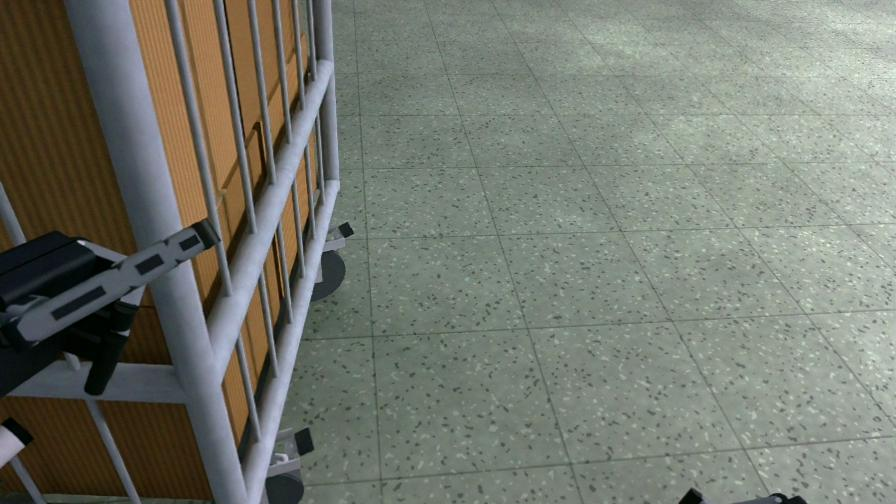

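Request:
move --base '{"x_m_s": 0.01, "for_s": 5}' --blocking false

Request:
wait --seconds 2.5

Request:
wait --seconds 1.5

Scene clock: 921.23 s.
Joint torques (N m): left_arm=[-7.6 2.41 2.4 -8.27 0.41 -1.64 -0.11] | right_arm=[-2.86 -7.4 -4.98 -8.73 0.02 -1.52 -0.68]
External joint torques (N m): left_arm=[0.4 -1.4 1.58 0.66 0.01 0.3 -0.15] | right_arm=[0.34 -0.97 -1.21 0.55 0.25 -0.05 -0.64]
Wrist force (N): left_arm=[-8.0 -0.6 -13.4] | right_arm=[1.7 -2.9 3.7]
Wrist torque (N m): left_arm=[-0.40 -0.13 0.06] | right_arm=[-0.86 0.05 -0.07]
Wrist force, peak (N): left_arm=[-8.8 -0.3 -13.2] | right_arm=[1.7 -3.1 3.9]
move: moving
base_odometry: x=+4.267 y=-0.394 heading=-1.979
lidar_m: 0.77 0.68 0.92 0.89 0.91 2.47 4.11 4.15 5.14 7.45 7.51 7.05
base_status: moving
joint_positions: torso_squat_rad=+1.150 torso_shift_rad=+0.360 torso_pitch_rad=+0.750 torso_yaw_rad=+0.000 left_shoulder_pitch_rad=-0.680 left_shoulder_roll_rad=+0.146 left_shoulder_yaw_rad=+0.372 left_elbow_rad=-2.400 left_forearm_roll_rad=+0.365 left_wrist_pitch_rad=+1.100 left_hand_roll_rad=+0.990 right_shoulder_pitch_rad=-0.359 right_shoulder_roll_rad=-0.339 right_shoulder_yaw_rad=-0.236 right_elbow_rad=-1.825 right_forearm_roll_rad=-0.957 right_wrist_pitch_rad=+0.322 right_hand_roll_rad=-0.525 head_pan_rad=+0.000 head_tilt_rad=+0.000 left_hand_little=-1.000 left_hand_ring=-1.000 left_hand_middle=-1.000 left_hand_index=-1.013 left_hand_thumb_turn=+0.500 left_hand_thumb_bend=+1.000 left_hand_force_limit=+1.000 left_hand_speed=+0.300 right_hand_little=-1.000 right_hand_ring=-1.000 right_hand_middle=-1.000 right_hand_index=-1.010 right_hand_thumb_turn=+0.500 right_hand_thumb_bend=+1.000 right_hand_force_limit=-0.200 right_hand_speed=+0.300
joint_status: not commanded
wheel_motors_off: 0
left_hand_stopped_by: target,target,target,target,target,target
right_hand_stopped_by: target,target,target,target,target,target
left_little_load_n: 0.0
left_ring_load_n: 0.0
left_middle_load_n: 0.0
left_index_load_n: 0.0
left_thumb_bend_load_n: 0.0
left_thumb_turn_load_n: 0.0
right_little_load_n: 0.0
right_ring_load_n: -0.5
right_middle_load_n: 0.0
right_index_load_n: 0.0
right_thumb_bend_load_n: 0.0
right_thumb_turn_load_n: 0.0
motor_effort: left_wheel=+7(10) right_wheel=+4(11)
chest: x=+0.0837 y=-0.0007 z=+0.7745 quat_wxyz=(+0.931, +0.001, +0.366, +0.000) (m; base frame)
left_hand: x=+0.6020 y=+0.1517 z=+0.6264 quat_wxyz=(+0.065, -0.781, +0.223, -0.580) (m; base frame)
right_hand: x=+0.5696 y=-0.2134 z=+0.4344 quat_wxyz=(+0.569, -0.224, +0.789, -0.058) (m; base frame)
pictures: none

Scene clock: 923.73 s.
Joint torques (N m): left_arm=[-7.55 2.37 2.24 -8.25 0.35 -1.59 -0.18] | right_arm=[-3 -7.43 -4.11 -8.85 -0.07 -1.56 -0.58]
External joint torques (N m): left_arm=[0.45 -1.44 1.42 0.68 -0.05 0.36 -0.22] | right_arm=[0.2 -1.01 -0.34 0.43 0.15 -0.09 -0.55]
Wrist force (N): left_arm=[-8.3 -0.8 -13.5] | right_arm=[1.9 -2.9 3.5]
Wrist torque (N m): left_arm=[-0.43 -0.08 0.06] | right_arm=[-0.86 0.03 -0.06]
Wrist force, peak (N): left_arm=[-8.5 -0.8 -13.5] | right_arm=[1.7 -3.6 3.6]
earlier move: moving
base_odometry: x=+4.257 y=-0.417 heading=-1.979
lidar_m: 0.76 0.66 0.88 0.90 0.90 2.48 4.13 4.16 5.17 7.45 7.49 7.01
base_status: moving
joint_positions: torso_squat_rad=+1.150 torso_shift_rad=+0.360 torso_pitch_rad=+0.750 torso_yaw_rad=+0.000 left_shoulder_pitch_rad=-0.680 left_shoulder_roll_rad=+0.146 left_shoulder_yaw_rad=+0.372 left_elbow_rad=-2.400 left_forearm_roll_rad=+0.365 left_wrist_pitch_rad=+1.100 left_hand_roll_rad=+0.990 right_shoulder_pitch_rad=-0.359 right_shoulder_roll_rad=-0.339 right_shoulder_yaw_rad=-0.236 right_elbow_rad=-1.825 right_forearm_roll_rad=-0.957 right_wrist_pitch_rad=+0.322 right_hand_roll_rad=-0.525 head_pan_rad=+0.000 head_tilt_rad=+0.000 left_hand_little=-1.000 left_hand_ring=-1.000 left_hand_middle=-1.000 left_hand_index=-1.013 left_hand_thumb_turn=+0.500 left_hand_thumb_bend=+1.000 left_hand_force_limit=+1.000 left_hand_speed=+0.300 right_hand_little=-1.000 right_hand_ring=-1.000 right_hand_middle=-1.000 right_hand_index=-1.010 right_hand_thumb_turn=+0.500 right_hand_thumb_bend=+1.000 right_hand_force_limit=-0.200 right_hand_speed=+0.300
joint_status: not commanded
wheel_motors_off: 0
left_hand_stopped_by: target,target,target,target,target,target
right_hand_stopped_by: target,target,target,target,target,target
left_little_load_n: 0.5
left_ring_load_n: 0.0
left_middle_load_n: 0.0
left_index_load_n: 0.0
left_thumb_bend_load_n: 0.0
left_thumb_turn_load_n: -0.5
right_little_load_n: 0.0
right_ring_load_n: 0.0
right_middle_load_n: 0.0
right_index_load_n: 0.0
right_thumb_bend_load_n: 0.0
right_thumb_turn_load_n: 0.0
motor_effort: left_wheel=+7(10) right_wheel=+3(11)
chest: x=+0.0837 y=-0.0007 z=+0.7745 quat_wxyz=(+0.931, +0.001, +0.366, +0.000) (m; base frame)
left_hand: x=+0.6020 y=+0.1517 z=+0.6264 quat_wxyz=(+0.065, -0.781, +0.223, -0.580) (m; base frame)
right_hand: x=+0.5696 y=-0.2134 z=+0.4344 quat_wxyz=(+0.569, -0.224, +0.789, -0.058) (m; base frame)
wait: 2.50 s; no rest
pictures: none

Scene clock: 925.23 s.
Joint torques (N m): left_arm=[-7.52 2.61 2.19 -8.37 0.45 -1.67 -0.12] | right_arm=[-2.7 -7.13 -5.13 -8.78 0.08 -1.48 -0.48]
External joint torques (N m): left_arm=[0.47 -1.2 1.37 0.56 0.04 0.27 -0.16] | right_arm=[0.5 -0.71 -1.37 0.51 0.3 -0.01 -0.45]
Wrist force (N): left_arm=[-8.0 -0.7 -13.3] | right_arm=[1.9 -3.1 3.4]
Wrist torque (N m): left_arm=[-0.41 -0.12 0.07] | right_arm=[-0.90 0.03 -0.06]
Wrist force, peak (N): left_arm=[-8.1 -0.5 -13.7] | right_arm=[2.0 -3.4 3.6]
earlier move: moving
base_odometry: x=+4.251 y=-0.430 heading=-1.979
lidar_m: 0.77 0.64 0.86 0.90 0.91 2.47 4.15 4.18 5.18 7.44 7.50 6.99
base_status: moving
joint_positions: torso_squat_rad=+1.150 torso_shift_rad=+0.360 torso_pitch_rad=+0.750 torso_yaw_rad=+0.000 left_shoulder_pitch_rad=-0.680 left_shoulder_roll_rad=+0.146 left_shoulder_yaw_rad=+0.372 left_elbow_rad=-2.400 left_forearm_roll_rad=+0.365 left_wrist_pitch_rad=+1.100 left_hand_roll_rad=+0.990 right_shoulder_pitch_rad=-0.359 right_shoulder_roll_rad=-0.339 right_shoulder_yaw_rad=-0.236 right_elbow_rad=-1.825 right_forearm_roll_rad=-0.957 right_wrist_pitch_rad=+0.322 right_hand_roll_rad=-0.525 head_pan_rad=+0.000 head_tilt_rad=+0.000 left_hand_little=-1.000 left_hand_ring=-1.000 left_hand_middle=-1.000 left_hand_index=-1.013 left_hand_thumb_turn=+0.500 left_hand_thumb_bend=+1.000 left_hand_force_limit=+1.000 left_hand_speed=+0.300 right_hand_little=-1.000 right_hand_ring=-1.000 right_hand_middle=-1.000 right_hand_index=-1.010 right_hand_thumb_turn=+0.500 right_hand_thumb_bend=+1.000 right_hand_force_limit=-0.200 right_hand_speed=+0.300
joint_status: not commanded
wheel_motors_off: 0
left_hand_stopped_by: target,target,target,target,target,target
right_hand_stopped_by: target,target,target,target,target,target
left_little_load_n: 0.0
left_ring_load_n: 0.0
left_middle_load_n: 0.0
left_index_load_n: 0.0
left_thumb_bend_load_n: 0.0
left_thumb_turn_load_n: -0.5
right_little_load_n: 0.0
right_ring_load_n: 0.0
right_middle_load_n: 0.0
right_index_load_n: 0.0
right_thumb_bend_load_n: 0.0
right_thumb_turn_load_n: -0.5
motor_effort: left_wheel=+9(10) right_wheel=+2(11)
chest: x=+0.0837 y=-0.0007 z=+0.7745 quat_wxyz=(+0.931, +0.001, +0.366, +0.000) (m; base frame)
left_hand: x=+0.6020 y=+0.1517 z=+0.6264 quat_wxyz=(+0.065, -0.781, +0.223, -0.580) (m; base frame)
right_hand: x=+0.5696 y=-0.2134 z=+0.4344 quat_wxyz=(+0.569, -0.224, +0.789, -0.058) (m; base frame)
wait: 1.50 s; no rest
pictures: none

Request:
wait --seconds 1.2

Request:
move --base '{"x_m_s": 0.01, "for_s": 5}' --blocking false

Request:
wait --seconds 0.6

Scene clock: 926.17 s.
Joint torques (N m): left_arm=[-18.5 5.66 3.34 -0.6 -3.25 -7.05 0.83] | right_arm=[-3.23 -7.01 -4.22 -9.07 0.02 -1.36 -0.32]
External joint torques (N m): left_arm=[-10.53 1.86 2.52 8.32 -3.66 -5.11 0.79] | right_arm=[0 -0.58 -0.46 0.22 0.24 0.12 -0.28]
Wrist force (N): left_arm=[-25.3 22.3 -87.1] | right_arm=[1.9 -3.1 3.4]
Wrist torque (N m): left_arm=[3.23 0.43 -0.69] | right_arm=[-0.87 0.04 -0.06]
Wrist force, peak (N): left_arm=[-29.8 25.4 -106.8] | right_arm=[2.2 -3.2 3.9]
earlier move: done
base_odometry: x=+4.250 y=-0.435 heading=-1.979
lidar_m: 0.84 0.63 0.86 0.89 0.91 2.48 4.15 4.18 5.20 7.44 7.49 6.98
base_status: done (sent for 5 of 5 s)
joint_positions: torso_squat_rad=+1.150 torso_shift_rad=+0.359 torso_pitch_rad=+0.749 torso_yaw_rad=+0.000 left_shoulder_pitch_rad=-0.677 left_shoulder_roll_rad=+0.145 left_shoulder_yaw_rad=+0.371 left_elbow_rad=-2.402 left_forearm_roll_rad=+0.366 left_wrist_pitch_rad=+1.101 left_hand_roll_rad=+0.990 right_shoulder_pitch_rad=-0.359 right_shoulder_roll_rad=-0.339 right_shoulder_yaw_rad=-0.236 right_elbow_rad=-1.825 right_forearm_roll_rad=-0.957 right_wrist_pitch_rad=+0.322 right_hand_roll_rad=-0.525 head_pan_rad=+0.000 head_tilt_rad=+0.000 left_hand_little=-1.000 left_hand_ring=-1.000 left_hand_middle=-1.000 left_hand_index=-1.014 left_hand_thumb_turn=+0.500 left_hand_thumb_bend=+1.000 left_hand_force_limit=+1.000 left_hand_speed=+0.300 right_hand_little=-1.000 right_hand_ring=-1.000 right_hand_middle=-1.000 right_hand_index=-1.010 right_hand_thumb_turn=+0.500 right_hand_thumb_bend=+1.000 right_hand_force_limit=-0.200 right_hand_speed=+0.300
joint_status: not commanded
wheel_motors_off: 0
left_hand_stopped_by: target,target,target,target,target,target
right_hand_stopped_by: target,target,target,target,target,target
left_little_load_n: 0.0
left_ring_load_n: 0.5
left_middle_load_n: 0.0
left_index_load_n: -10.5
left_thumb_bend_load_n: 0.0
left_thumb_turn_load_n: 0.0
right_little_load_n: 0.0
right_ring_load_n: 0.0
right_middle_load_n: 0.0
right_index_load_n: 0.0
right_thumb_bend_load_n: 0.0
right_thumb_turn_load_n: 0.0
motor_effort: left_wheel=+22(30) right_wheel=+7(14)
chest: x=+0.0832 y=-0.0006 z=+0.7747 quat_wxyz=(+0.931, +0.001, +0.366, +0.000) (m; base frame)
left_hand: x=+0.6008 y=+0.1519 z=+0.6265 quat_wxyz=(+0.065, -0.781, +0.223, -0.579) (m; base frame)
right_hand: x=+0.5696 y=-0.2132 z=+0.4350 quat_wxyz=(+0.569, -0.224, +0.789, -0.058) (m; base frame)
wait: 0.87 of 1.2 s (the move ended)
pictures: none

Scene clock: 926.67 s.
Joint torques (N m): left_arm=[-31.91 8.82 7.35 8 -7.46 -13.44 1.81] | right_arm=[-3.18 -7.36 -4.55 -9.03 0.06 -1.48 -0.38]
External joint torques (N m): left_arm=[-23.57 4.92 6.4 16.64 -7.73 -11.31 1.73] | right_arm=[0.08 -0.92 -0.78 0.26 0.28 -0.01 -0.34]
Wrist force (N): left_arm=[-46.4 48.5 -176.8] | right_arm=[1.9 -3.2 3.9]
Wrist torque (N m): left_arm=[7.67 0.95 -1.62] | right_arm=[-0.94 0.04 -0.06]
Wrist force, peak (N): left_arm=[-46.4 48.5 -176.8] | right_arm=[1.9 -3.2 3.9]
move: moving
base_odometry: x=+4.248 y=-0.439 heading=-1.978
lidar_m: 0.85 0.64 0.85 0.90 0.91 2.48 4.16 4.18 5.20 7.44 7.51 6.98
base_status: moving
joint_positions: torso_squat_rad=+1.150 torso_shift_rad=+0.359 torso_pitch_rad=+0.748 torso_yaw_rad=+0.001 left_shoulder_pitch_rad=-0.675 left_shoulder_roll_rad=+0.145 left_shoulder_yaw_rad=+0.371 left_elbow_rad=-2.404 left_forearm_roll_rad=+0.367 left_wrist_pitch_rad=+1.103 left_hand_roll_rad=+0.990 right_shoulder_pitch_rad=-0.359 right_shoulder_roll_rad=-0.339 right_shoulder_yaw_rad=-0.236 right_elbow_rad=-1.825 right_forearm_roll_rad=-0.957 right_wrist_pitch_rad=+0.322 right_hand_roll_rad=-0.525 head_pan_rad=+0.000 head_tilt_rad=+0.000 left_hand_little=-1.000 left_hand_ring=-1.000 left_hand_middle=-1.000 left_hand_index=-1.014 left_hand_thumb_turn=+0.500 left_hand_thumb_bend=+1.000 left_hand_force_limit=+1.000 left_hand_speed=+0.300 right_hand_little=-1.000 right_hand_ring=-1.000 right_hand_middle=-1.000 right_hand_index=-1.010 right_hand_thumb_turn=+0.500 right_hand_thumb_bend=+1.000 right_hand_force_limit=-0.200 right_hand_speed=+0.300
joint_status: not commanded
wheel_motors_off: 0
left_hand_stopped_by: target,target,target,target,target,target
right_hand_stopped_by: target,target,target,target,target,target
left_little_load_n: 0.0
left_ring_load_n: 0.0
left_middle_load_n: 0.0
left_index_load_n: -14.5
left_thumb_bend_load_n: 0.0
left_thumb_turn_load_n: 0.0
right_little_load_n: 0.0
right_ring_load_n: 0.0
right_middle_load_n: 0.0
right_index_load_n: 0.0
right_thumb_bend_load_n: 0.0
right_thumb_turn_load_n: 0.0
motor_effort: left_wheel=+48(48) right_wheel=+27(27)
chest: x=+0.0827 y=-0.0005 z=+0.7749 quat_wxyz=(+0.931, +0.001, +0.365, +0.000) (m; base frame)
left_hand: x=+0.5995 y=+0.1519 z=+0.6265 quat_wxyz=(+0.065, -0.782, +0.223, -0.579) (m; base frame)
right_hand: x=+0.5696 y=-0.2129 z=+0.4357 quat_wxyz=(+0.569, -0.224, +0.789, -0.058) (m; base frame)
pictures: none

Scene clock: 927.27 s.
Joint torques (N m): left_arm=[-35.49 11.79 17.51 11.28 -12.07 -16.98 2.82] | right_arm=[-3.02 -7.58 -4.2 -9.03 -0.02 -1.53 -0.36]
External joint torques (N m): left_arm=[-27.55 7.99 16.43 20.18 -12.34 -14.97 2.76] | right_arm=[0.25 -1.14 -0.43 0.26 0.2 -0.06 -0.32]
Wrist force (N): left_arm=[-48.1 74.2 -207.6] | right_arm=[2.0 -2.9 3.3]
Wrist torque (N m): left_arm=[9.22 1.06 -1.65] | right_arm=[-0.87 0.03 -0.05]
Wrist force, peak (N): left_arm=[-48.1 74.2 -207.6] | right_arm=[1.6 -3.2 3.8]
earlier move: moving
base_odometry: x=+4.245 y=-0.444 heading=-1.978
lidar_m: 0.74 0.63 0.85 0.90 0.91 2.48 4.16 4.20 5.21 7.44 7.50 6.96
base_status: moving
joint_positions: torso_squat_rad=+1.151 torso_shift_rad=+0.358 torso_pitch_rad=+0.747 torso_yaw_rad=+0.001 left_shoulder_pitch_rad=-0.673 left_shoulder_roll_rad=+0.144 left_shoulder_yaw_rad=+0.368 left_elbow_rad=-2.405 left_forearm_roll_rad=+0.368 left_wrist_pitch_rad=+1.104 left_hand_roll_rad=+0.989 right_shoulder_pitch_rad=-0.359 right_shoulder_roll_rad=-0.339 right_shoulder_yaw_rad=-0.236 right_elbow_rad=-1.825 right_forearm_roll_rad=-0.957 right_wrist_pitch_rad=+0.322 right_hand_roll_rad=-0.525 head_pan_rad=+0.000 head_tilt_rad=+0.000 left_hand_little=-1.000 left_hand_ring=-1.000 left_hand_middle=-1.000 left_hand_index=-1.014 left_hand_thumb_turn=+0.500 left_hand_thumb_bend=+1.000 left_hand_force_limit=+1.000 left_hand_speed=+0.300 right_hand_little=-1.000 right_hand_ring=-1.000 right_hand_middle=-1.000 right_hand_index=-1.010 right_hand_thumb_turn=+0.500 right_hand_thumb_bend=+1.000 right_hand_force_limit=-0.200 right_hand_speed=+0.300
joint_status: not commanded
wheel_motors_off: 0
left_hand_stopped_by: target,target,target,target,target,target
right_hand_stopped_by: target,target,target,target,target,target
left_little_load_n: 0.0
left_ring_load_n: -0.5
left_middle_load_n: 0.0
left_index_load_n: -15.5
left_thumb_bend_load_n: 0.0
left_thumb_turn_load_n: 0.0
right_little_load_n: 0.0
right_ring_load_n: 0.0
right_middle_load_n: 0.0
right_index_load_n: 0.0
right_thumb_bend_load_n: 0.0
right_thumb_turn_load_n: 0.0
motor_effort: left_wheel=+55(55) right_wheel=+36(37)
chest: x=+0.0824 y=-0.0006 z=+0.7750 quat_wxyz=(+0.931, +0.001, +0.365, +0.000) (m; base frame)
left_hand: x=+0.5986 y=+0.1505 z=+0.6266 quat_wxyz=(+0.063, -0.782, +0.224, -0.579) (m; base frame)
right_hand: x=+0.5696 y=-0.2128 z=+0.4361 quat_wxyz=(+0.570, -0.224, +0.789, -0.058) (m; base frame)
wait: 0.60 s; no rest
pictures: none

Request:
wait --seconds 0.5

Request:
wait --seconds 0.4

Scene clock: 927.87 s.
Joint torques (N m): left_arm=[-35.3 15.18 25.45 13.08 -16.13 -18.77 3.46] | right_arm=[-3.03 -7.12 -4.84 -9.3 0.11 -1.59 -0.39]
External joint torques (N m): left_arm=[-27.38 11.48 24.47 22.02 -16.49 -16.86 3.42] | right_arm=[0.24 -0.68 -1.07 -0.01 0.33 -0.11 -0.36]
Wrist force (N): left_arm=[-45.2 93.0 -215.4] | right_arm=[1.9 -3.1 3.6]
Wrist torque (N m): left_arm=[12.34 1.07 -1.41] | right_arm=[-0.91 0.05 -0.07]
Wrist force, peak (N): left_arm=[-47.2 92.6 -218.6] | right_arm=[1.8 -3.2 3.7]
earlier move: moving
base_odometry: x=+4.243 y=-0.450 heading=-1.978
lidar_m: 0.74 0.63 0.85 0.90 0.91 2.48 4.17 4.20 5.22 7.44 7.49 6.96
base_status: moving
joint_positions: torso_squat_rad=+1.151 torso_shift_rad=+0.358 torso_pitch_rad=+0.747 torso_yaw_rad=+0.001 left_shoulder_pitch_rad=-0.673 left_shoulder_roll_rad=+0.143 left_shoulder_yaw_rad=+0.366 left_elbow_rad=-2.405 left_forearm_roll_rad=+0.369 left_wrist_pitch_rad=+1.104 left_hand_roll_rad=+0.989 right_shoulder_pitch_rad=-0.359 right_shoulder_roll_rad=-0.339 right_shoulder_yaw_rad=-0.236 right_elbow_rad=-1.825 right_forearm_roll_rad=-0.957 right_wrist_pitch_rad=+0.322 right_hand_roll_rad=-0.525 head_pan_rad=+0.000 head_tilt_rad=+0.000 left_hand_little=-1.000 left_hand_ring=-1.000 left_hand_middle=-1.000 left_hand_index=-1.014 left_hand_thumb_turn=+0.500 left_hand_thumb_bend=+1.000 left_hand_force_limit=+1.000 left_hand_speed=+0.300 right_hand_little=-1.000 right_hand_ring=-1.000 right_hand_middle=-1.000 right_hand_index=-1.010 right_hand_thumb_turn=+0.500 right_hand_thumb_bend=+1.000 right_hand_force_limit=-0.200 right_hand_speed=+0.300
joint_status: not commanded
wheel_motors_off: 0
left_hand_stopped_by: target,target,target,target,target,target
right_hand_stopped_by: target,target,target,target,target,target
left_little_load_n: 0.0
left_ring_load_n: 0.0
left_middle_load_n: 0.0
left_index_load_n: -16.0
left_thumb_bend_load_n: 0.0
left_thumb_turn_load_n: 0.0
right_little_load_n: 0.0
right_ring_load_n: 0.0
right_middle_load_n: 0.0
right_index_load_n: 0.0
right_thumb_bend_load_n: 0.0
right_thumb_turn_load_n: 0.0
motor_effort: left_wheel=+55(56) right_wheel=+43(43)
chest: x=+0.0823 y=-0.0007 z=+0.7750 quat_wxyz=(+0.931, +0.001, +0.365, +0.000) (m; base frame)
left_hand: x=+0.5981 y=+0.1490 z=+0.6267 quat_wxyz=(+0.062, -0.781, +0.225, -0.579) (m; base frame)
right_hand: x=+0.5695 y=-0.2129 z=+0.4363 quat_wxyz=(+0.570, -0.224, +0.788, -0.058) (m; base frame)
wait: 0.50 s; no rest
pictures: none

Scene clock: 928.27 s.
Joint torques (N m): left_arm=[-35.7 16.42 29.56 13.45 -17.71 -19.28 3.69] | right_arm=[-3.21 -6.91 -4.72 -9.17 0.04 -1.18 -0.56]
External joint torques (N m): left_arm=[-27.75 12.69 28.49 22.38 -18.09 -17.35 3.65] | right_arm=[0.07 -0.47 -0.95 0.13 0.26 0.3 -0.52]
Wrist force (N): left_arm=[-42.4 101.6 -213.8] | right_arm=[1.9 -2.9 3.5]
Wrist torque (N m): left_arm=[13.66 1.05 -1.27] | right_arm=[-0.87 0.03 -0.07]
Wrist force, peak (N): left_arm=[-43.8 100.1 -217.9] | right_arm=[1.8 -3.4 3.8]
earlier move: moving
base_odometry: x=+4.241 y=-0.453 heading=-1.978
lidar_m: 0.74 0.63 0.85 0.90 0.91 2.49 4.17 4.21 5.22 7.44 7.49 6.95
base_status: moving
joint_positions: torso_squat_rad=+1.151 torso_shift_rad=+0.358 torso_pitch_rad=+0.747 torso_yaw_rad=+0.001 left_shoulder_pitch_rad=-0.673 left_shoulder_roll_rad=+0.143 left_shoulder_yaw_rad=+0.365 left_elbow_rad=-2.405 left_forearm_roll_rad=+0.369 left_wrist_pitch_rad=+1.104 left_hand_roll_rad=+0.989 right_shoulder_pitch_rad=-0.359 right_shoulder_roll_rad=-0.339 right_shoulder_yaw_rad=-0.236 right_elbow_rad=-1.825 right_forearm_roll_rad=-0.957 right_wrist_pitch_rad=+0.322 right_hand_roll_rad=-0.525 head_pan_rad=+0.000 head_tilt_rad=+0.000 left_hand_little=-1.000 left_hand_ring=-1.000 left_hand_middle=-1.000 left_hand_index=-1.014 left_hand_thumb_turn=+0.500 left_hand_thumb_bend=+1.000 left_hand_force_limit=+1.000 left_hand_speed=+0.300 right_hand_little=-1.000 right_hand_ring=-1.000 right_hand_middle=-1.000 right_hand_index=-1.010 right_hand_thumb_turn=+0.500 right_hand_thumb_bend=+1.000 right_hand_force_limit=-0.200 right_hand_speed=+0.300
joint_status: not commanded
wheel_motors_off: 0
left_hand_stopped_by: target,target,target,target,target,target
right_hand_stopped_by: target,target,target,target,target,target
left_little_load_n: 0.0
left_ring_load_n: 0.0
left_middle_load_n: 0.0
left_index_load_n: -16.0
left_thumb_bend_load_n: 0.0
left_thumb_turn_load_n: -0.5
right_little_load_n: 0.0
right_ring_load_n: 0.0
right_middle_load_n: 0.0
right_index_load_n: 0.0
right_thumb_bend_load_n: -0.5
right_thumb_turn_load_n: 0.0
motor_effort: left_wheel=+53(56) right_wheel=+45(45)
chest: x=+0.0823 y=-0.0007 z=+0.7750 quat_wxyz=(+0.931, +0.001, +0.365, +0.000) (m; base frame)
left_hand: x=+0.5980 y=+0.1482 z=+0.6267 quat_wxyz=(+0.061, -0.781, +0.225, -0.579) (m; base frame)
right_hand: x=+0.5695 y=-0.2131 z=+0.4363 quat_wxyz=(+0.570, -0.224, +0.789, -0.058) (m; base frame)
wait: 0.40 s; no rest
pictures: none

Request:
stop

Request:
move --base '{"x_m_s": -0.01, "for_s": 1.0}'

Scene clock: 929.13 s.
Joint torques (N m): left_arm=[-32.16 17.09 30.91 10.84 -17.8 -18.24 3.72] | right_arm=[-3.85 -6.58 -4.22 -9.23 0.11 -1.45 -0.42]
External joint torques (N m): left_arm=[-24.2 13.39 30.11 19.76 -18.21 -16.3 3.68] | right_arm=[-0.57 -0.15 -0.45 0.07 0.33 0.03 -0.38]
Motor temperatures (°C): left_arm=[34 35 36 37 41 40 44] | right_arm=[34 35 37 34 41 47 45]
Wrist force (N): left_arm=[-34.2 98.0 -187.6] | right_arm=[2.0 -3.1 3.6]
Wrist torque (N m): left_arm=[11.50 0.87 -0.86] | right_arm=[-0.91 0.02 -0.06]
Wrist force, peak (N): left_arm=[-41.9 107.0 -218.6] | right_arm=[1.8 -3.3 3.8]
earlier move: stopped
base_odometry: x=+4.241 y=-0.454 heading=-1.978
lidar_m: 0.74 0.62 0.84 0.91 0.91 2.48 4.18 4.21 5.23 7.44 7.50 6.95
base_status: stopped (sent for 2.27 of 5 s)
joint_positions: torso_squat_rad=+1.151 torso_shift_rad=+0.358 torso_pitch_rad=+0.747 torso_yaw_rad=+0.000 left_shoulder_pitch_rad=-0.674 left_shoulder_roll_rad=+0.143 left_shoulder_yaw_rad=+0.364 left_elbow_rad=-2.405 left_forearm_roll_rad=+0.370 left_wrist_pitch_rad=+1.104 left_hand_roll_rad=+0.989 right_shoulder_pitch_rad=-0.359 right_shoulder_roll_rad=-0.339 right_shoulder_yaw_rad=-0.236 right_elbow_rad=-1.825 right_forearm_roll_rad=-0.957 right_wrist_pitch_rad=+0.322 right_hand_roll_rad=-0.525 head_pan_rad=+0.000 head_tilt_rad=+0.000 left_hand_little=-1.000 left_hand_ring=-1.000 left_hand_middle=-1.000 left_hand_index=-1.014 left_hand_thumb_turn=+0.500 left_hand_thumb_bend=+1.000 left_hand_force_limit=+1.000 left_hand_speed=+0.300 right_hand_little=-1.000 right_hand_ring=-1.000 right_hand_middle=-1.000 right_hand_index=-1.010 right_hand_thumb_turn=+0.500 right_hand_thumb_bend=+1.000 right_hand_force_limit=-0.200 right_hand_speed=+0.300
joint_status: not commanded
wheel_motors_off: 0
left_hand_stopped_by: target,target,target,target,target,target
right_hand_stopped_by: target,target,target,target,target,target
left_little_load_n: 0.0
left_ring_load_n: 0.0
left_middle_load_n: 0.0
left_index_load_n: -15.5
left_thumb_bend_load_n: 0.0
left_thumb_turn_load_n: 0.0
right_little_load_n: 0.0
right_ring_load_n: 0.0
right_middle_load_n: 0.0
right_index_load_n: 0.0
right_thumb_bend_load_n: 0.0
right_thumb_turn_load_n: 0.0
motor_effort: left_wheel=+36(56) right_wheel=+42(48)
chest: x=+0.0824 y=-0.0009 z=+0.7750 quat_wxyz=(+0.931, +0.001, +0.365, +0.000) (m; base frame)
left_hand: x=+0.5982 y=+0.1473 z=+0.6268 quat_wxyz=(+0.061, -0.781, +0.226, -0.579) (m; base frame)
right_hand: x=+0.5694 y=-0.2135 z=+0.4361 quat_wxyz=(+0.570, -0.224, +0.789, -0.058) (m; base frame)
pictures: none

Scene clock: 930.47 s.
Joint torques (N m): left_arm=[-8.82 4.32 2.62 -7.43 0.04 -2.06 0.3] | right_arm=[-3.12 -7.56 -4.02 -9.42 -0.1 -1.49 -0.55]
External joint torques (N m): left_arm=[-0.82 0.51 1.79 1.5 -0.36 -0.11 0.26] | right_arm=[0.09 -1.13 -0.25 -0.13 0.12 -0.01 -0.51]
Wrist force (N): left_arm=[-8.8 -1.0 -13.7] | right_arm=[1.8 -3.1 3.5]
Wrist torque (N m): left_arm=[-0.47 -0.05 0.02] | right_arm=[-0.91 0.07 -0.06]
Wrist force, peak (N): left_arm=[-34.2 97.1 -185.5] | right_arm=[2.2 -3.5 3.5]
move: done
base_odometry: x=+4.245 y=-0.445 heading=-1.978
lidar_m: 0.74 0.63 0.85 0.90 0.91 2.48 4.16 4.19 5.21 7.44 7.50 6.95
base_status: done (sent for 1 of 1 s)
joint_positions: torso_squat_rad=+1.150 torso_shift_rad=+0.360 torso_pitch_rad=+0.750 torso_yaw_rad=+0.000 left_shoulder_pitch_rad=-0.680 left_shoulder_roll_rad=+0.146 left_shoulder_yaw_rad=+0.372 left_elbow_rad=-2.400 left_forearm_roll_rad=+0.365 left_wrist_pitch_rad=+1.100 left_hand_roll_rad=+0.990 right_shoulder_pitch_rad=-0.359 right_shoulder_roll_rad=-0.339 right_shoulder_yaw_rad=-0.236 right_elbow_rad=-1.825 right_forearm_roll_rad=-0.957 right_wrist_pitch_rad=+0.322 right_hand_roll_rad=-0.525 head_pan_rad=+0.000 head_tilt_rad=+0.000 left_hand_little=-1.000 left_hand_ring=-1.000 left_hand_middle=-1.000 left_hand_index=-1.013 left_hand_thumb_turn=+0.500 left_hand_thumb_bend=+1.000 left_hand_force_limit=+1.000 left_hand_speed=+0.300 right_hand_little=-1.000 right_hand_ring=-1.000 right_hand_middle=-1.000 right_hand_index=-1.010 right_hand_thumb_turn=+0.500 right_hand_thumb_bend=+1.000 right_hand_force_limit=-0.200 right_hand_speed=+0.300
joint_status: not commanded
wheel_motors_off: 0
left_hand_stopped_by: target,target,target,target,target,target
right_hand_stopped_by: target,target,target,target,target,target
left_little_load_n: 0.0
left_ring_load_n: 0.0
left_middle_load_n: 0.0
left_index_load_n: 0.0
left_thumb_bend_load_n: 0.0
left_thumb_turn_load_n: 0.0
right_little_load_n: 0.0
right_ring_load_n: 0.0
right_middle_load_n: 0.0
right_index_load_n: 0.0
right_thumb_bend_load_n: 0.0
right_thumb_turn_load_n: 0.0
motor_effort: left_wheel=+2(30) right_wheel=+4(38)
chest: x=+0.0835 y=-0.0008 z=+0.7746 quat_wxyz=(+0.931, +0.001, +0.366, +0.000) (m; base frame)
left_hand: x=+0.6019 y=+0.1515 z=+0.6266 quat_wxyz=(+0.065, -0.781, +0.223, -0.580) (m; base frame)
right_hand: x=+0.5696 y=-0.2136 z=+0.4345 quat_wxyz=(+0.569, -0.224, +0.789, -0.058) (m; base frame)
pictures: none

Request:
move --base '{"x_m_s": -0.03, "for_s": 0.5}' --cameras '["head_camera"]'

Request:
zoom_image --camera "head_camera" --region '[0, 170, 334, 504]'

Scene clock: 931.97 s.
Joint torques (N m): left_arm=[-8.23 4.07 2.56 -8.25 0.13 -1.89 0.17] | right_arm=[-3.03 -6.74 -4.31 -9.28 -0.05 -1.56 -0.51]
External joint torques (N m): left_arm=[-0.24 0.26 1.74 0.67 -0.28 0.05 0.13] | right_arm=[0.17 -0.32 -0.55 0 0.17 -0.09 -0.47]
Wrist force (N): left_arm=[-8.8 -1.1 -13.2] | right_arm=[1.8 -3.3 3.4]
Wrist torque (N m): left_arm=[-0.49 0.01 0.03] | right_arm=[-0.92 0.05 -0.06]
Wrist force, peak (N): left_arm=[-9.0 -0.6 -13.9] | right_arm=[2.0 -3.2 3.8]
move: done
base_odometry: x=+4.251 y=-0.431 heading=-1.978
lidar_m: 0.66 0.65 0.88 0.90 0.91 2.48 4.15 4.18 5.20 7.44 7.50 6.99
base_status: done (sent for 0.5 of 0.5 s)
joint_positions: torso_squat_rad=+1.150 torso_shift_rad=+0.360 torso_pitch_rad=+0.750 torso_yaw_rad=+0.000 left_shoulder_pitch_rad=-0.680 left_shoulder_roll_rad=+0.146 left_shoulder_yaw_rad=+0.372 left_elbow_rad=-2.400 left_forearm_roll_rad=+0.365 left_wrist_pitch_rad=+1.100 left_hand_roll_rad=+0.990 right_shoulder_pitch_rad=-0.359 right_shoulder_roll_rad=-0.339 right_shoulder_yaw_rad=-0.236 right_elbow_rad=-1.825 right_forearm_roll_rad=-0.957 right_wrist_pitch_rad=+0.322 right_hand_roll_rad=-0.525 head_pan_rad=+0.000 head_tilt_rad=+0.000 left_hand_little=-1.000 left_hand_ring=-1.000 left_hand_middle=-1.000 left_hand_index=-1.013 left_hand_thumb_turn=+0.500 left_hand_thumb_bend=+1.000 left_hand_force_limit=+1.000 left_hand_speed=+0.300 right_hand_little=-1.000 right_hand_ring=-1.000 right_hand_middle=-1.000 right_hand_index=-1.010 right_hand_thumb_turn=+0.500 right_hand_thumb_bend=+1.000 right_hand_force_limit=-0.200 right_hand_speed=+0.300
joint_status: not commanded
wheel_motors_off: 0
left_hand_stopped_by: target,target,target,target,target,target
right_hand_stopped_by: target,target,target,target,target,target
left_little_load_n: 0.0
left_ring_load_n: 0.0
left_middle_load_n: 0.0
left_index_load_n: 0.0
left_thumb_bend_load_n: 0.0
left_thumb_turn_load_n: 0.0
right_little_load_n: 0.0
right_ring_load_n: 0.0
right_middle_load_n: 0.0
right_index_load_n: 0.0
right_thumb_bend_load_n: 0.0
right_thumb_turn_load_n: -0.5
motor_effort: left_wheel=-1(18) right_wheel=+1(21)
chest: x=+0.0836 y=-0.0008 z=+0.7745 quat_wxyz=(+0.931, +0.001, +0.366, +0.000) (m; base frame)
left_hand: x=+0.6020 y=+0.1515 z=+0.6264 quat_wxyz=(+0.065, -0.781, +0.223, -0.579) (m; base frame)
right_hand: x=+0.5696 y=-0.2136 z=+0.4343 quat_wxyz=(+0.569, -0.224, +0.789, -0.058) (m; base frame)
pictures: head_camera
camera_calibration:
head_camera: T_world_to_cam=[[0.00516721, -0.997834, 0.0655732, -0.0580904], [-0.600667, -0.0555231, -0.797569, 0.904362], [0.799482, -0.0352665, -0.599653, 0.288493], [0, 0, 0, 1]] pos_world=[0.312876, 0.00242254, 0.898096]

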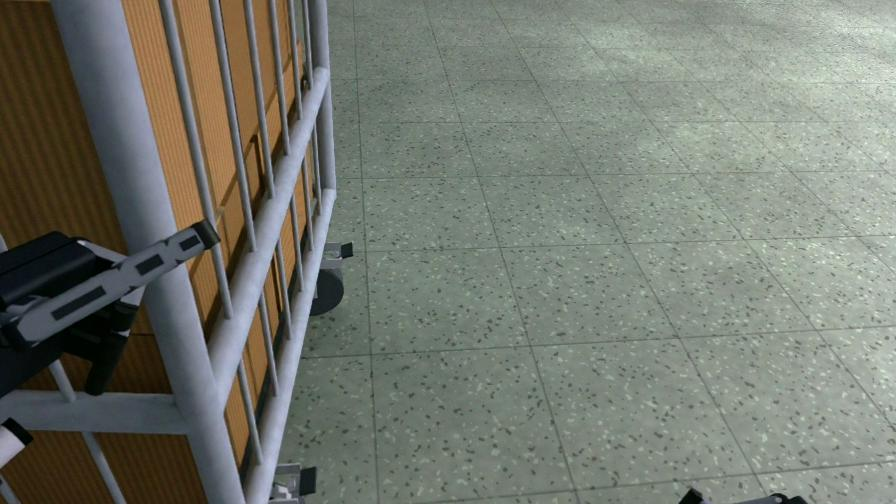

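Scaled by 1.509 from the camera's 896x504 image, which has a finer 1280x720 frame.

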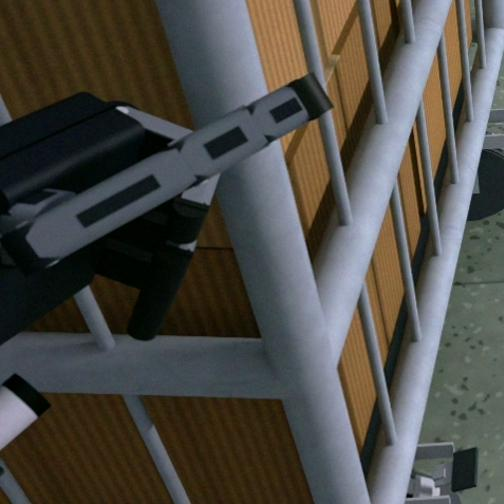

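Request:
zoom_image --camera "head_camera" --region '[240, 404, 340, 504]'

Request:
zoom_image --camera "head_camera" --region '[280, 220, 380, 320]'

Scaled by 5.040 from the camera's 896x504 image, which has a finer 1280x720 frame.

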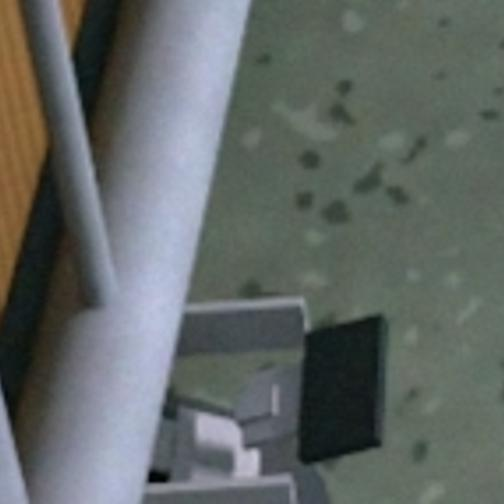

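Scaled by 5.040 from the camera's 896x504 image, which has a finer 1280x720 frame.

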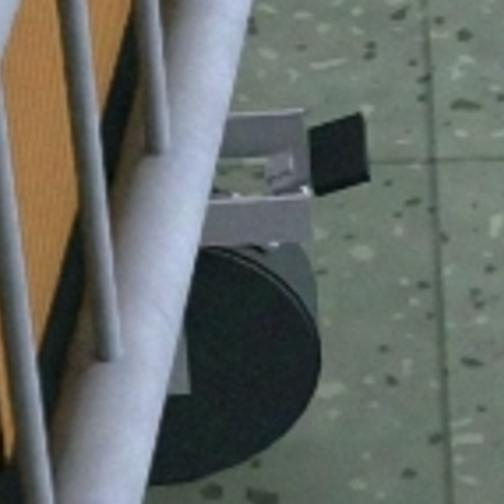

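Request:
move --base '{"x_m_s": -0.2, "for_s": 1.667}'

Request:
move --joints '{"left_shoulder_pitch_rad": -0.383, "left_shoulder_roll_rad": 0.282, "left_shoulder_yaw_rad": 0.304, "left_elbow_rad": -1.825, "left_forearm_roll_rad": 1.001, "left_wrist_pitch_rad": 0.374, "left_hand_roll_rad": 0.429, "right_shoulder_pitch_rad": -0.367, "right_shoulder_roll_rad": -0.344, "right_shoulder_yaw_rad": -0.248, "right_elbow_rad": -1.823, "right_forearm_roll_rad": -0.956, "right_wrist_pitch_rad": 0.317, "right_hand_roll_rad": -0.526}' --base '{"turn_rad_s": -0.4, "for_s": 1.553}' --min_time_s 1.5

Request:
move --base '{"x_m_s": 0.4, "for_s": 4.105}'

Request:
move --base '{"turn_rad_s": 0.6, "for_s": 3.68}' --cameras '["head_camera"]'

Scene clock: 935.83 s.
Joint torques (N m): left_arm=[-7.69 4.05 2.3 -8.14 0.12 -1.92 0.17] | right_arm=[-2.8 -6.72 -4.44 -9.22 0.03 -1.4 -0.52]
External joint torques (N m): left_arm=[0.31 0.24 1.48 0.79 -0.29 0.03 0.13] | right_arm=[0.4 -0.29 -0.67 0.06 0.26 0.07 -0.49]
Wrist force (N): left_arm=[-8.5 -0.9 -13.2] | right_arm=[1.8 -3.1 3.6]
Wrist torque (N m): left_arm=[-0.46 -0.03 0.04] | right_arm=[-0.92 0.04 -0.06]
Wrist force, peak (N): left_arm=[-9.1 -0.5 -13.6] | right_arm=[2.2 -3.1 3.8]
move: done
base_odometry: x=+4.383 y=-0.125 heading=-1.977
lidar_m: 0.97 0.99 0.93 0.85 0.86 2.42 3.82 3.85 4.77 7.49 7.56 7.34
base_status: done (sent for 1.67 of 1.67 s)
joint_positions: torso_squat_rad=+1.150 torso_shift_rad=+0.360 torso_pitch_rad=+0.750 torso_yaw_rad=+0.000 left_shoulder_pitch_rad=-0.680 left_shoulder_roll_rad=+0.146 left_shoulder_yaw_rad=+0.372 left_elbow_rad=-2.400 left_forearm_roll_rad=+0.365 left_wrist_pitch_rad=+1.100 left_hand_roll_rad=+0.990 right_shoulder_pitch_rad=-0.359 right_shoulder_roll_rad=-0.339 right_shoulder_yaw_rad=-0.236 right_elbow_rad=-1.825 right_forearm_roll_rad=-0.957 right_wrist_pitch_rad=+0.322 right_hand_roll_rad=-0.525 head_pan_rad=+0.000 head_tilt_rad=+0.000 left_hand_little=-1.000 left_hand_ring=-1.000 left_hand_middle=-1.000 left_hand_index=-1.013 left_hand_thumb_turn=+0.500 left_hand_thumb_bend=+1.000 left_hand_force_limit=+1.000 left_hand_speed=+0.300 right_hand_little=-1.000 right_hand_ring=-1.000 right_hand_middle=-1.000 right_hand_index=-1.010 right_hand_thumb_turn=+0.500 right_hand_thumb_bend=+1.000 right_hand_force_limit=-0.200 right_hand_speed=+0.300
joint_status: not commanded
wheel_motors_off: 0
left_hand_stopped_by: target,target,target,target,target,target
right_hand_stopped_by: target,target,target,target,target,target
left_little_load_n: 0.0
left_ring_load_n: 0.0
left_middle_load_n: 0.0
left_index_load_n: 0.0
left_thumb_bend_load_n: 0.0
left_thumb_turn_load_n: 0.0
right_little_load_n: 0.0
right_ring_load_n: 0.0
right_middle_load_n: 0.0
right_index_load_n: 0.0
right_thumb_bend_load_n: 0.0
right_thumb_turn_load_n: 0.0
motor_effort: left_wheel=+6(18) right_wheel=-10(22)
chest: x=+0.0836 y=-0.0008 z=+0.7745 quat_wxyz=(+0.931, +0.001, +0.366, +0.000) (m; base frame)
left_hand: x=+0.6020 y=+0.1516 z=+0.6265 quat_wxyz=(+0.065, -0.781, +0.223, -0.580) (m; base frame)
right_hand: x=+0.5696 y=-0.2136 z=+0.4343 quat_wxyz=(+0.569, -0.224, +0.789, -0.058) (m; base frame)
pictures: none

Scene clock: 938.57 s.
Joint torques (N m): left_arm=[-3.89 6.33 2.36 -9.19 0.53 -1.32 0.21] | right_arm=[-3.72 -7.84 -5.18 -8.56 -0.07 -1.62 -0.38]
External joint torques (N m): left_arm=[0.14 0.22 -1.08 0.74 0.01 0.12 0.17] | right_arm=[-0.38 -1.22 -1.34 0.73 0.14 -0.13 -0.34]
Wrist force (N): left_arm=[-9.0 -0.6 -13.0] | right_arm=[1.9 -3.5 3.5]
Wrist torque (N m): left_arm=[-0.41 0.04 -0.16] | right_arm=[-0.97 0.04 -0.12]
Wrist force, peak (N): left_arm=[-9.6 -0.9 -13.5] | right_arm=[1.7 -3.7 3.7]
move: done
base_odometry: x=+4.383 y=-0.125 heading=-2.603
lidar_m: 7.76 1.22 0.97 0.99 0.85 0.85 2.24 3.82 3.82 4.44 7.49 7.50
base_status: done (sent for 1.57 of 1.57 s)
joint_positions: torso_squat_rad=+1.150 torso_shift_rad=+0.360 torso_pitch_rad=+0.750 torso_yaw_rad=+0.000 left_shoulder_pitch_rad=-0.383 left_shoulder_roll_rad=+0.282 left_shoulder_yaw_rad=+0.304 left_elbow_rad=-1.825 left_forearm_roll_rad=+1.001 left_wrist_pitch_rad=+0.374 left_hand_roll_rad=+0.429 right_shoulder_pitch_rad=-0.367 right_shoulder_roll_rad=-0.344 right_shoulder_yaw_rad=-0.248 right_elbow_rad=-1.823 right_forearm_roll_rad=-0.956 right_wrist_pitch_rad=+0.317 right_hand_roll_rad=-0.526 head_pan_rad=+0.000 head_tilt_rad=+0.000 left_hand_little=-1.000 left_hand_ring=-1.000 left_hand_middle=-1.000 left_hand_index=-1.013 left_hand_thumb_turn=+0.500 left_hand_thumb_bend=+1.000 left_hand_force_limit=+1.000 left_hand_speed=+0.300 right_hand_little=-1.000 right_hand_ring=-1.000 right_hand_middle=-1.000 right_hand_index=-1.010 right_hand_thumb_turn=+0.500 right_hand_thumb_bend=+1.000 right_hand_force_limit=-0.200 right_hand_speed=+0.300
joint_status: all done
wheel_motors_off: 0
left_hand_stopped_by: target,target,target,target,target,target
right_hand_stopped_by: target,target,target,target,target,target
left_little_load_n: 0.0
left_ring_load_n: 0.0
left_middle_load_n: 0.0
left_index_load_n: 0.0
left_thumb_bend_load_n: 0.0
left_thumb_turn_load_n: 0.0
right_little_load_n: 0.5
right_ring_load_n: 0.0
right_middle_load_n: 0.0
right_index_load_n: 0.0
right_thumb_bend_load_n: 0.0
right_thumb_turn_load_n: 0.0
motor_effort: left_wheel=+7(23) right_wheel=-3(30)
chest: x=+0.0836 y=-0.0008 z=+0.7745 quat_wxyz=(+0.931, +0.001, +0.366, +0.000) (m; base frame)
left_hand: x=+0.5751 y=+0.2206 z=+0.4402 quat_wxyz=(+0.067, -0.787, +0.220, -0.572) (m; base frame)
right_hand: x=+0.5747 y=-0.2198 z=+0.4394 quat_wxyz=(+0.573, -0.221, +0.786, -0.065) (m; base frame)
pictures: none

Scene clock: 944.27 s.
Joint torques (N m): left_arm=[-4.12 5.93 2.4 -9.02 0.51 -1.37 0.16] | right_arm=[-3.32 -8 -5.01 -8.83 0.08 -1.47 -0.47]
External joint torques (N m): left_arm=[-0.09 -0.18 -1.04 0.91 -0.02 0.06 0.12] | right_arm=[0.01 -1.38 -1.17 0.47 0.29 0.03 -0.43]
Wrist force (N): left_arm=[-9.1 -0.8 -13.2] | right_arm=[2.1 -3.1 3.3]
Wrist torque (N m): left_arm=[-0.44 0.06 -0.15] | right_arm=[-0.88 0.02 -0.10]
Wrist force, peak (N): left_arm=[-9.5 -0.7 -13.7] | right_arm=[1.9 -3.2 3.9]
move: done
base_odometry: x=+2.975 y=-0.966 heading=-2.603
lidar_m: 6.40 5.56 5.56 2.33 1.16 1.17 2.34 5.00 5.00 5.81 6.33 6.34
base_status: done (sent for 4.1 of 4.1 s)
joint_positions: torso_squat_rad=+1.150 torso_shift_rad=+0.360 torso_pitch_rad=+0.750 torso_yaw_rad=+0.000 left_shoulder_pitch_rad=-0.383 left_shoulder_roll_rad=+0.282 left_shoulder_yaw_rad=+0.304 left_elbow_rad=-1.825 left_forearm_roll_rad=+1.001 left_wrist_pitch_rad=+0.374 left_hand_roll_rad=+0.429 right_shoulder_pitch_rad=-0.367 right_shoulder_roll_rad=-0.344 right_shoulder_yaw_rad=-0.248 right_elbow_rad=-1.823 right_forearm_roll_rad=-0.956 right_wrist_pitch_rad=+0.317 right_hand_roll_rad=-0.526 head_pan_rad=+0.000 head_tilt_rad=+0.000 left_hand_little=-1.000 left_hand_ring=-1.000 left_hand_middle=-1.000 left_hand_index=-1.013 left_hand_thumb_turn=+0.500 left_hand_thumb_bend=+1.000 left_hand_force_limit=+1.000 left_hand_speed=+0.300 right_hand_little=-1.000 right_hand_ring=-1.000 right_hand_middle=-1.000 right_hand_index=-1.010 right_hand_thumb_turn=+0.500 right_hand_thumb_bend=+1.000 right_hand_force_limit=-0.200 right_hand_speed=+0.300
joint_status: not commanded
wheel_motors_off: 0
left_hand_stopped_by: target,target,target,target,target,target
right_hand_stopped_by: target,target,target,target,target,target
left_little_load_n: 0.0
left_ring_load_n: 0.0
left_middle_load_n: 0.0
left_index_load_n: 0.0
left_thumb_bend_load_n: 0.0
left_thumb_turn_load_n: 0.0
right_little_load_n: 0.0
right_ring_load_n: 0.0
right_middle_load_n: 0.0
right_index_load_n: 0.0
right_thumb_bend_load_n: 0.0
right_thumb_turn_load_n: 0.0
motor_effort: left_wheel=+1(28) right_wheel=-2(22)
chest: x=+0.0837 y=-0.0008 z=+0.7745 quat_wxyz=(+0.930, +0.001, +0.366, +0.000) (m; base frame)
left_hand: x=+0.5752 y=+0.2206 z=+0.4401 quat_wxyz=(+0.067, -0.787, +0.220, -0.572) (m; base frame)
right_hand: x=+0.5748 y=-0.2198 z=+0.4394 quat_wxyz=(+0.573, -0.222, +0.786, -0.065) (m; base frame)
pictures: none

Scene clock: 949.47 s.
Joint torques (N m): left_arm=[-3.77 6.02 2.51 -9.06 0.51 -1.32 0.2] | right_arm=[-2.63 -7.49 -4.39 -8.72 -0.08 -1.63 -0.47]
External joint torques (N m): left_arm=[0.26 -0.09 -0.93 0.86 -0.02 0.12 0.16] | right_arm=[0.71 -0.87 -0.55 0.58 0.13 -0.13 -0.43]
Wrist force (N): left_arm=[-9.0 -0.3 -13.2] | right_arm=[1.6 -3.0 3.5]
Wrist torque (N m): left_arm=[-0.35 0.05 -0.16] | right_arm=[-0.89 0.09 -0.12]
Wrist force, peak (N): left_arm=[-9.4 -0.4 -13.7] | right_arm=[1.8 -3.4 3.9]
move: done
base_odometry: x=+2.975 y=-0.966 heading=-0.404
lidar_m: 1.16 1.20 3.94 5.00 5.05 6.37 6.33 6.39 6.00 5.57 4.99 1.20
base_status: done (sent for 3.67 of 3.67 s)
joint_positions: torso_squat_rad=+1.150 torso_shift_rad=+0.360 torso_pitch_rad=+0.750 torso_yaw_rad=+0.000 left_shoulder_pitch_rad=-0.383 left_shoulder_roll_rad=+0.282 left_shoulder_yaw_rad=+0.304 left_elbow_rad=-1.825 left_forearm_roll_rad=+1.001 left_wrist_pitch_rad=+0.374 left_hand_roll_rad=+0.429 right_shoulder_pitch_rad=-0.367 right_shoulder_roll_rad=-0.344 right_shoulder_yaw_rad=-0.248 right_elbow_rad=-1.823 right_forearm_roll_rad=-0.956 right_wrist_pitch_rad=+0.317 right_hand_roll_rad=-0.526 head_pan_rad=+0.000 head_tilt_rad=+0.000 left_hand_little=-1.000 left_hand_ring=-1.000 left_hand_middle=-1.000 left_hand_index=-1.013 left_hand_thumb_turn=+0.500 left_hand_thumb_bend=+1.000 left_hand_force_limit=+1.000 left_hand_speed=+0.300 right_hand_little=-1.000 right_hand_ring=-1.000 right_hand_middle=-1.000 right_hand_index=-1.010 right_hand_thumb_turn=+0.500 right_hand_thumb_bend=+1.000 right_hand_force_limit=-0.200 right_hand_speed=+0.300
joint_status: not commanded
wheel_motors_off: 0
left_hand_stopped_by: target,target,target,target,target,target
right_hand_stopped_by: target,target,target,target,target,target
left_little_load_n: 0.0
left_ring_load_n: 0.0
left_middle_load_n: 0.0
left_index_load_n: 0.0
left_thumb_bend_load_n: 0.0
left_thumb_turn_load_n: -0.5
right_little_load_n: 0.0
right_ring_load_n: 0.0
right_middle_load_n: 0.0
right_index_load_n: 0.0
right_thumb_bend_load_n: 0.0
right_thumb_turn_load_n: 0.0
motor_effort: left_wheel=+0(21) right_wheel=+8(26)
chest: x=+0.0837 y=-0.0008 z=+0.7745 quat_wxyz=(+0.930, +0.001, +0.366, +0.000) (m; base frame)
left_hand: x=+0.5752 y=+0.2206 z=+0.4401 quat_wxyz=(+0.067, -0.787, +0.220, -0.572) (m; base frame)
right_hand: x=+0.5748 y=-0.2198 z=+0.4394 quat_wxyz=(+0.573, -0.222, +0.786, -0.065) (m; base frame)
pictures: head_camera
camera_calibration:
head_camera: T_world_to_cam=[[0.00522818, -0.997829, 0.0656504, -0.0580795], [-0.600666, -0.0556214, -0.797563, 0.904362], [0.799483, -0.0352642, -0.599653, 0.288496], [0, 0, 0, 1]] pos_world=[0.312876, 0.00252207, 0.898096]

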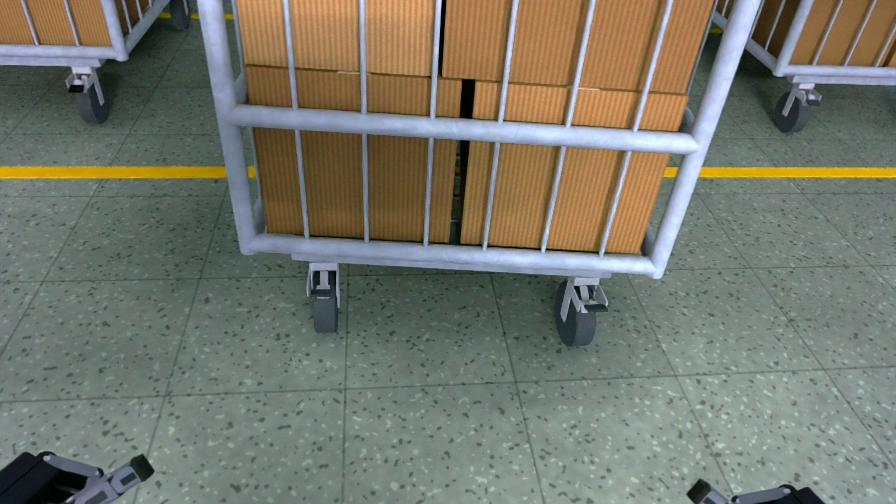

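Request:
zoom_image --camera "head_camera" --region '[260, 240, 400, 380]'

Request:
zoom_image --camera "head_camera" --region '[510, 240, 650, 380]'

Scaled by 3.600 from the camera's 896x504 image, which has a finer 1280x720 frame.

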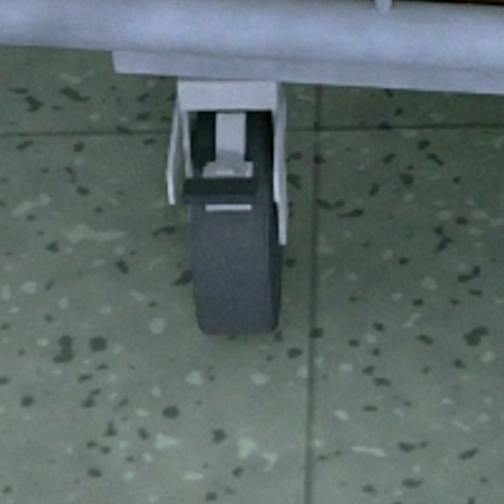

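Scaled by 3.600 from the camera's 896x504 image, which has a finer 1280x720 frame.

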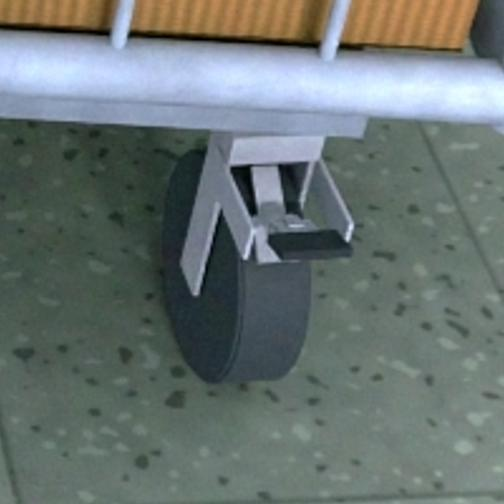

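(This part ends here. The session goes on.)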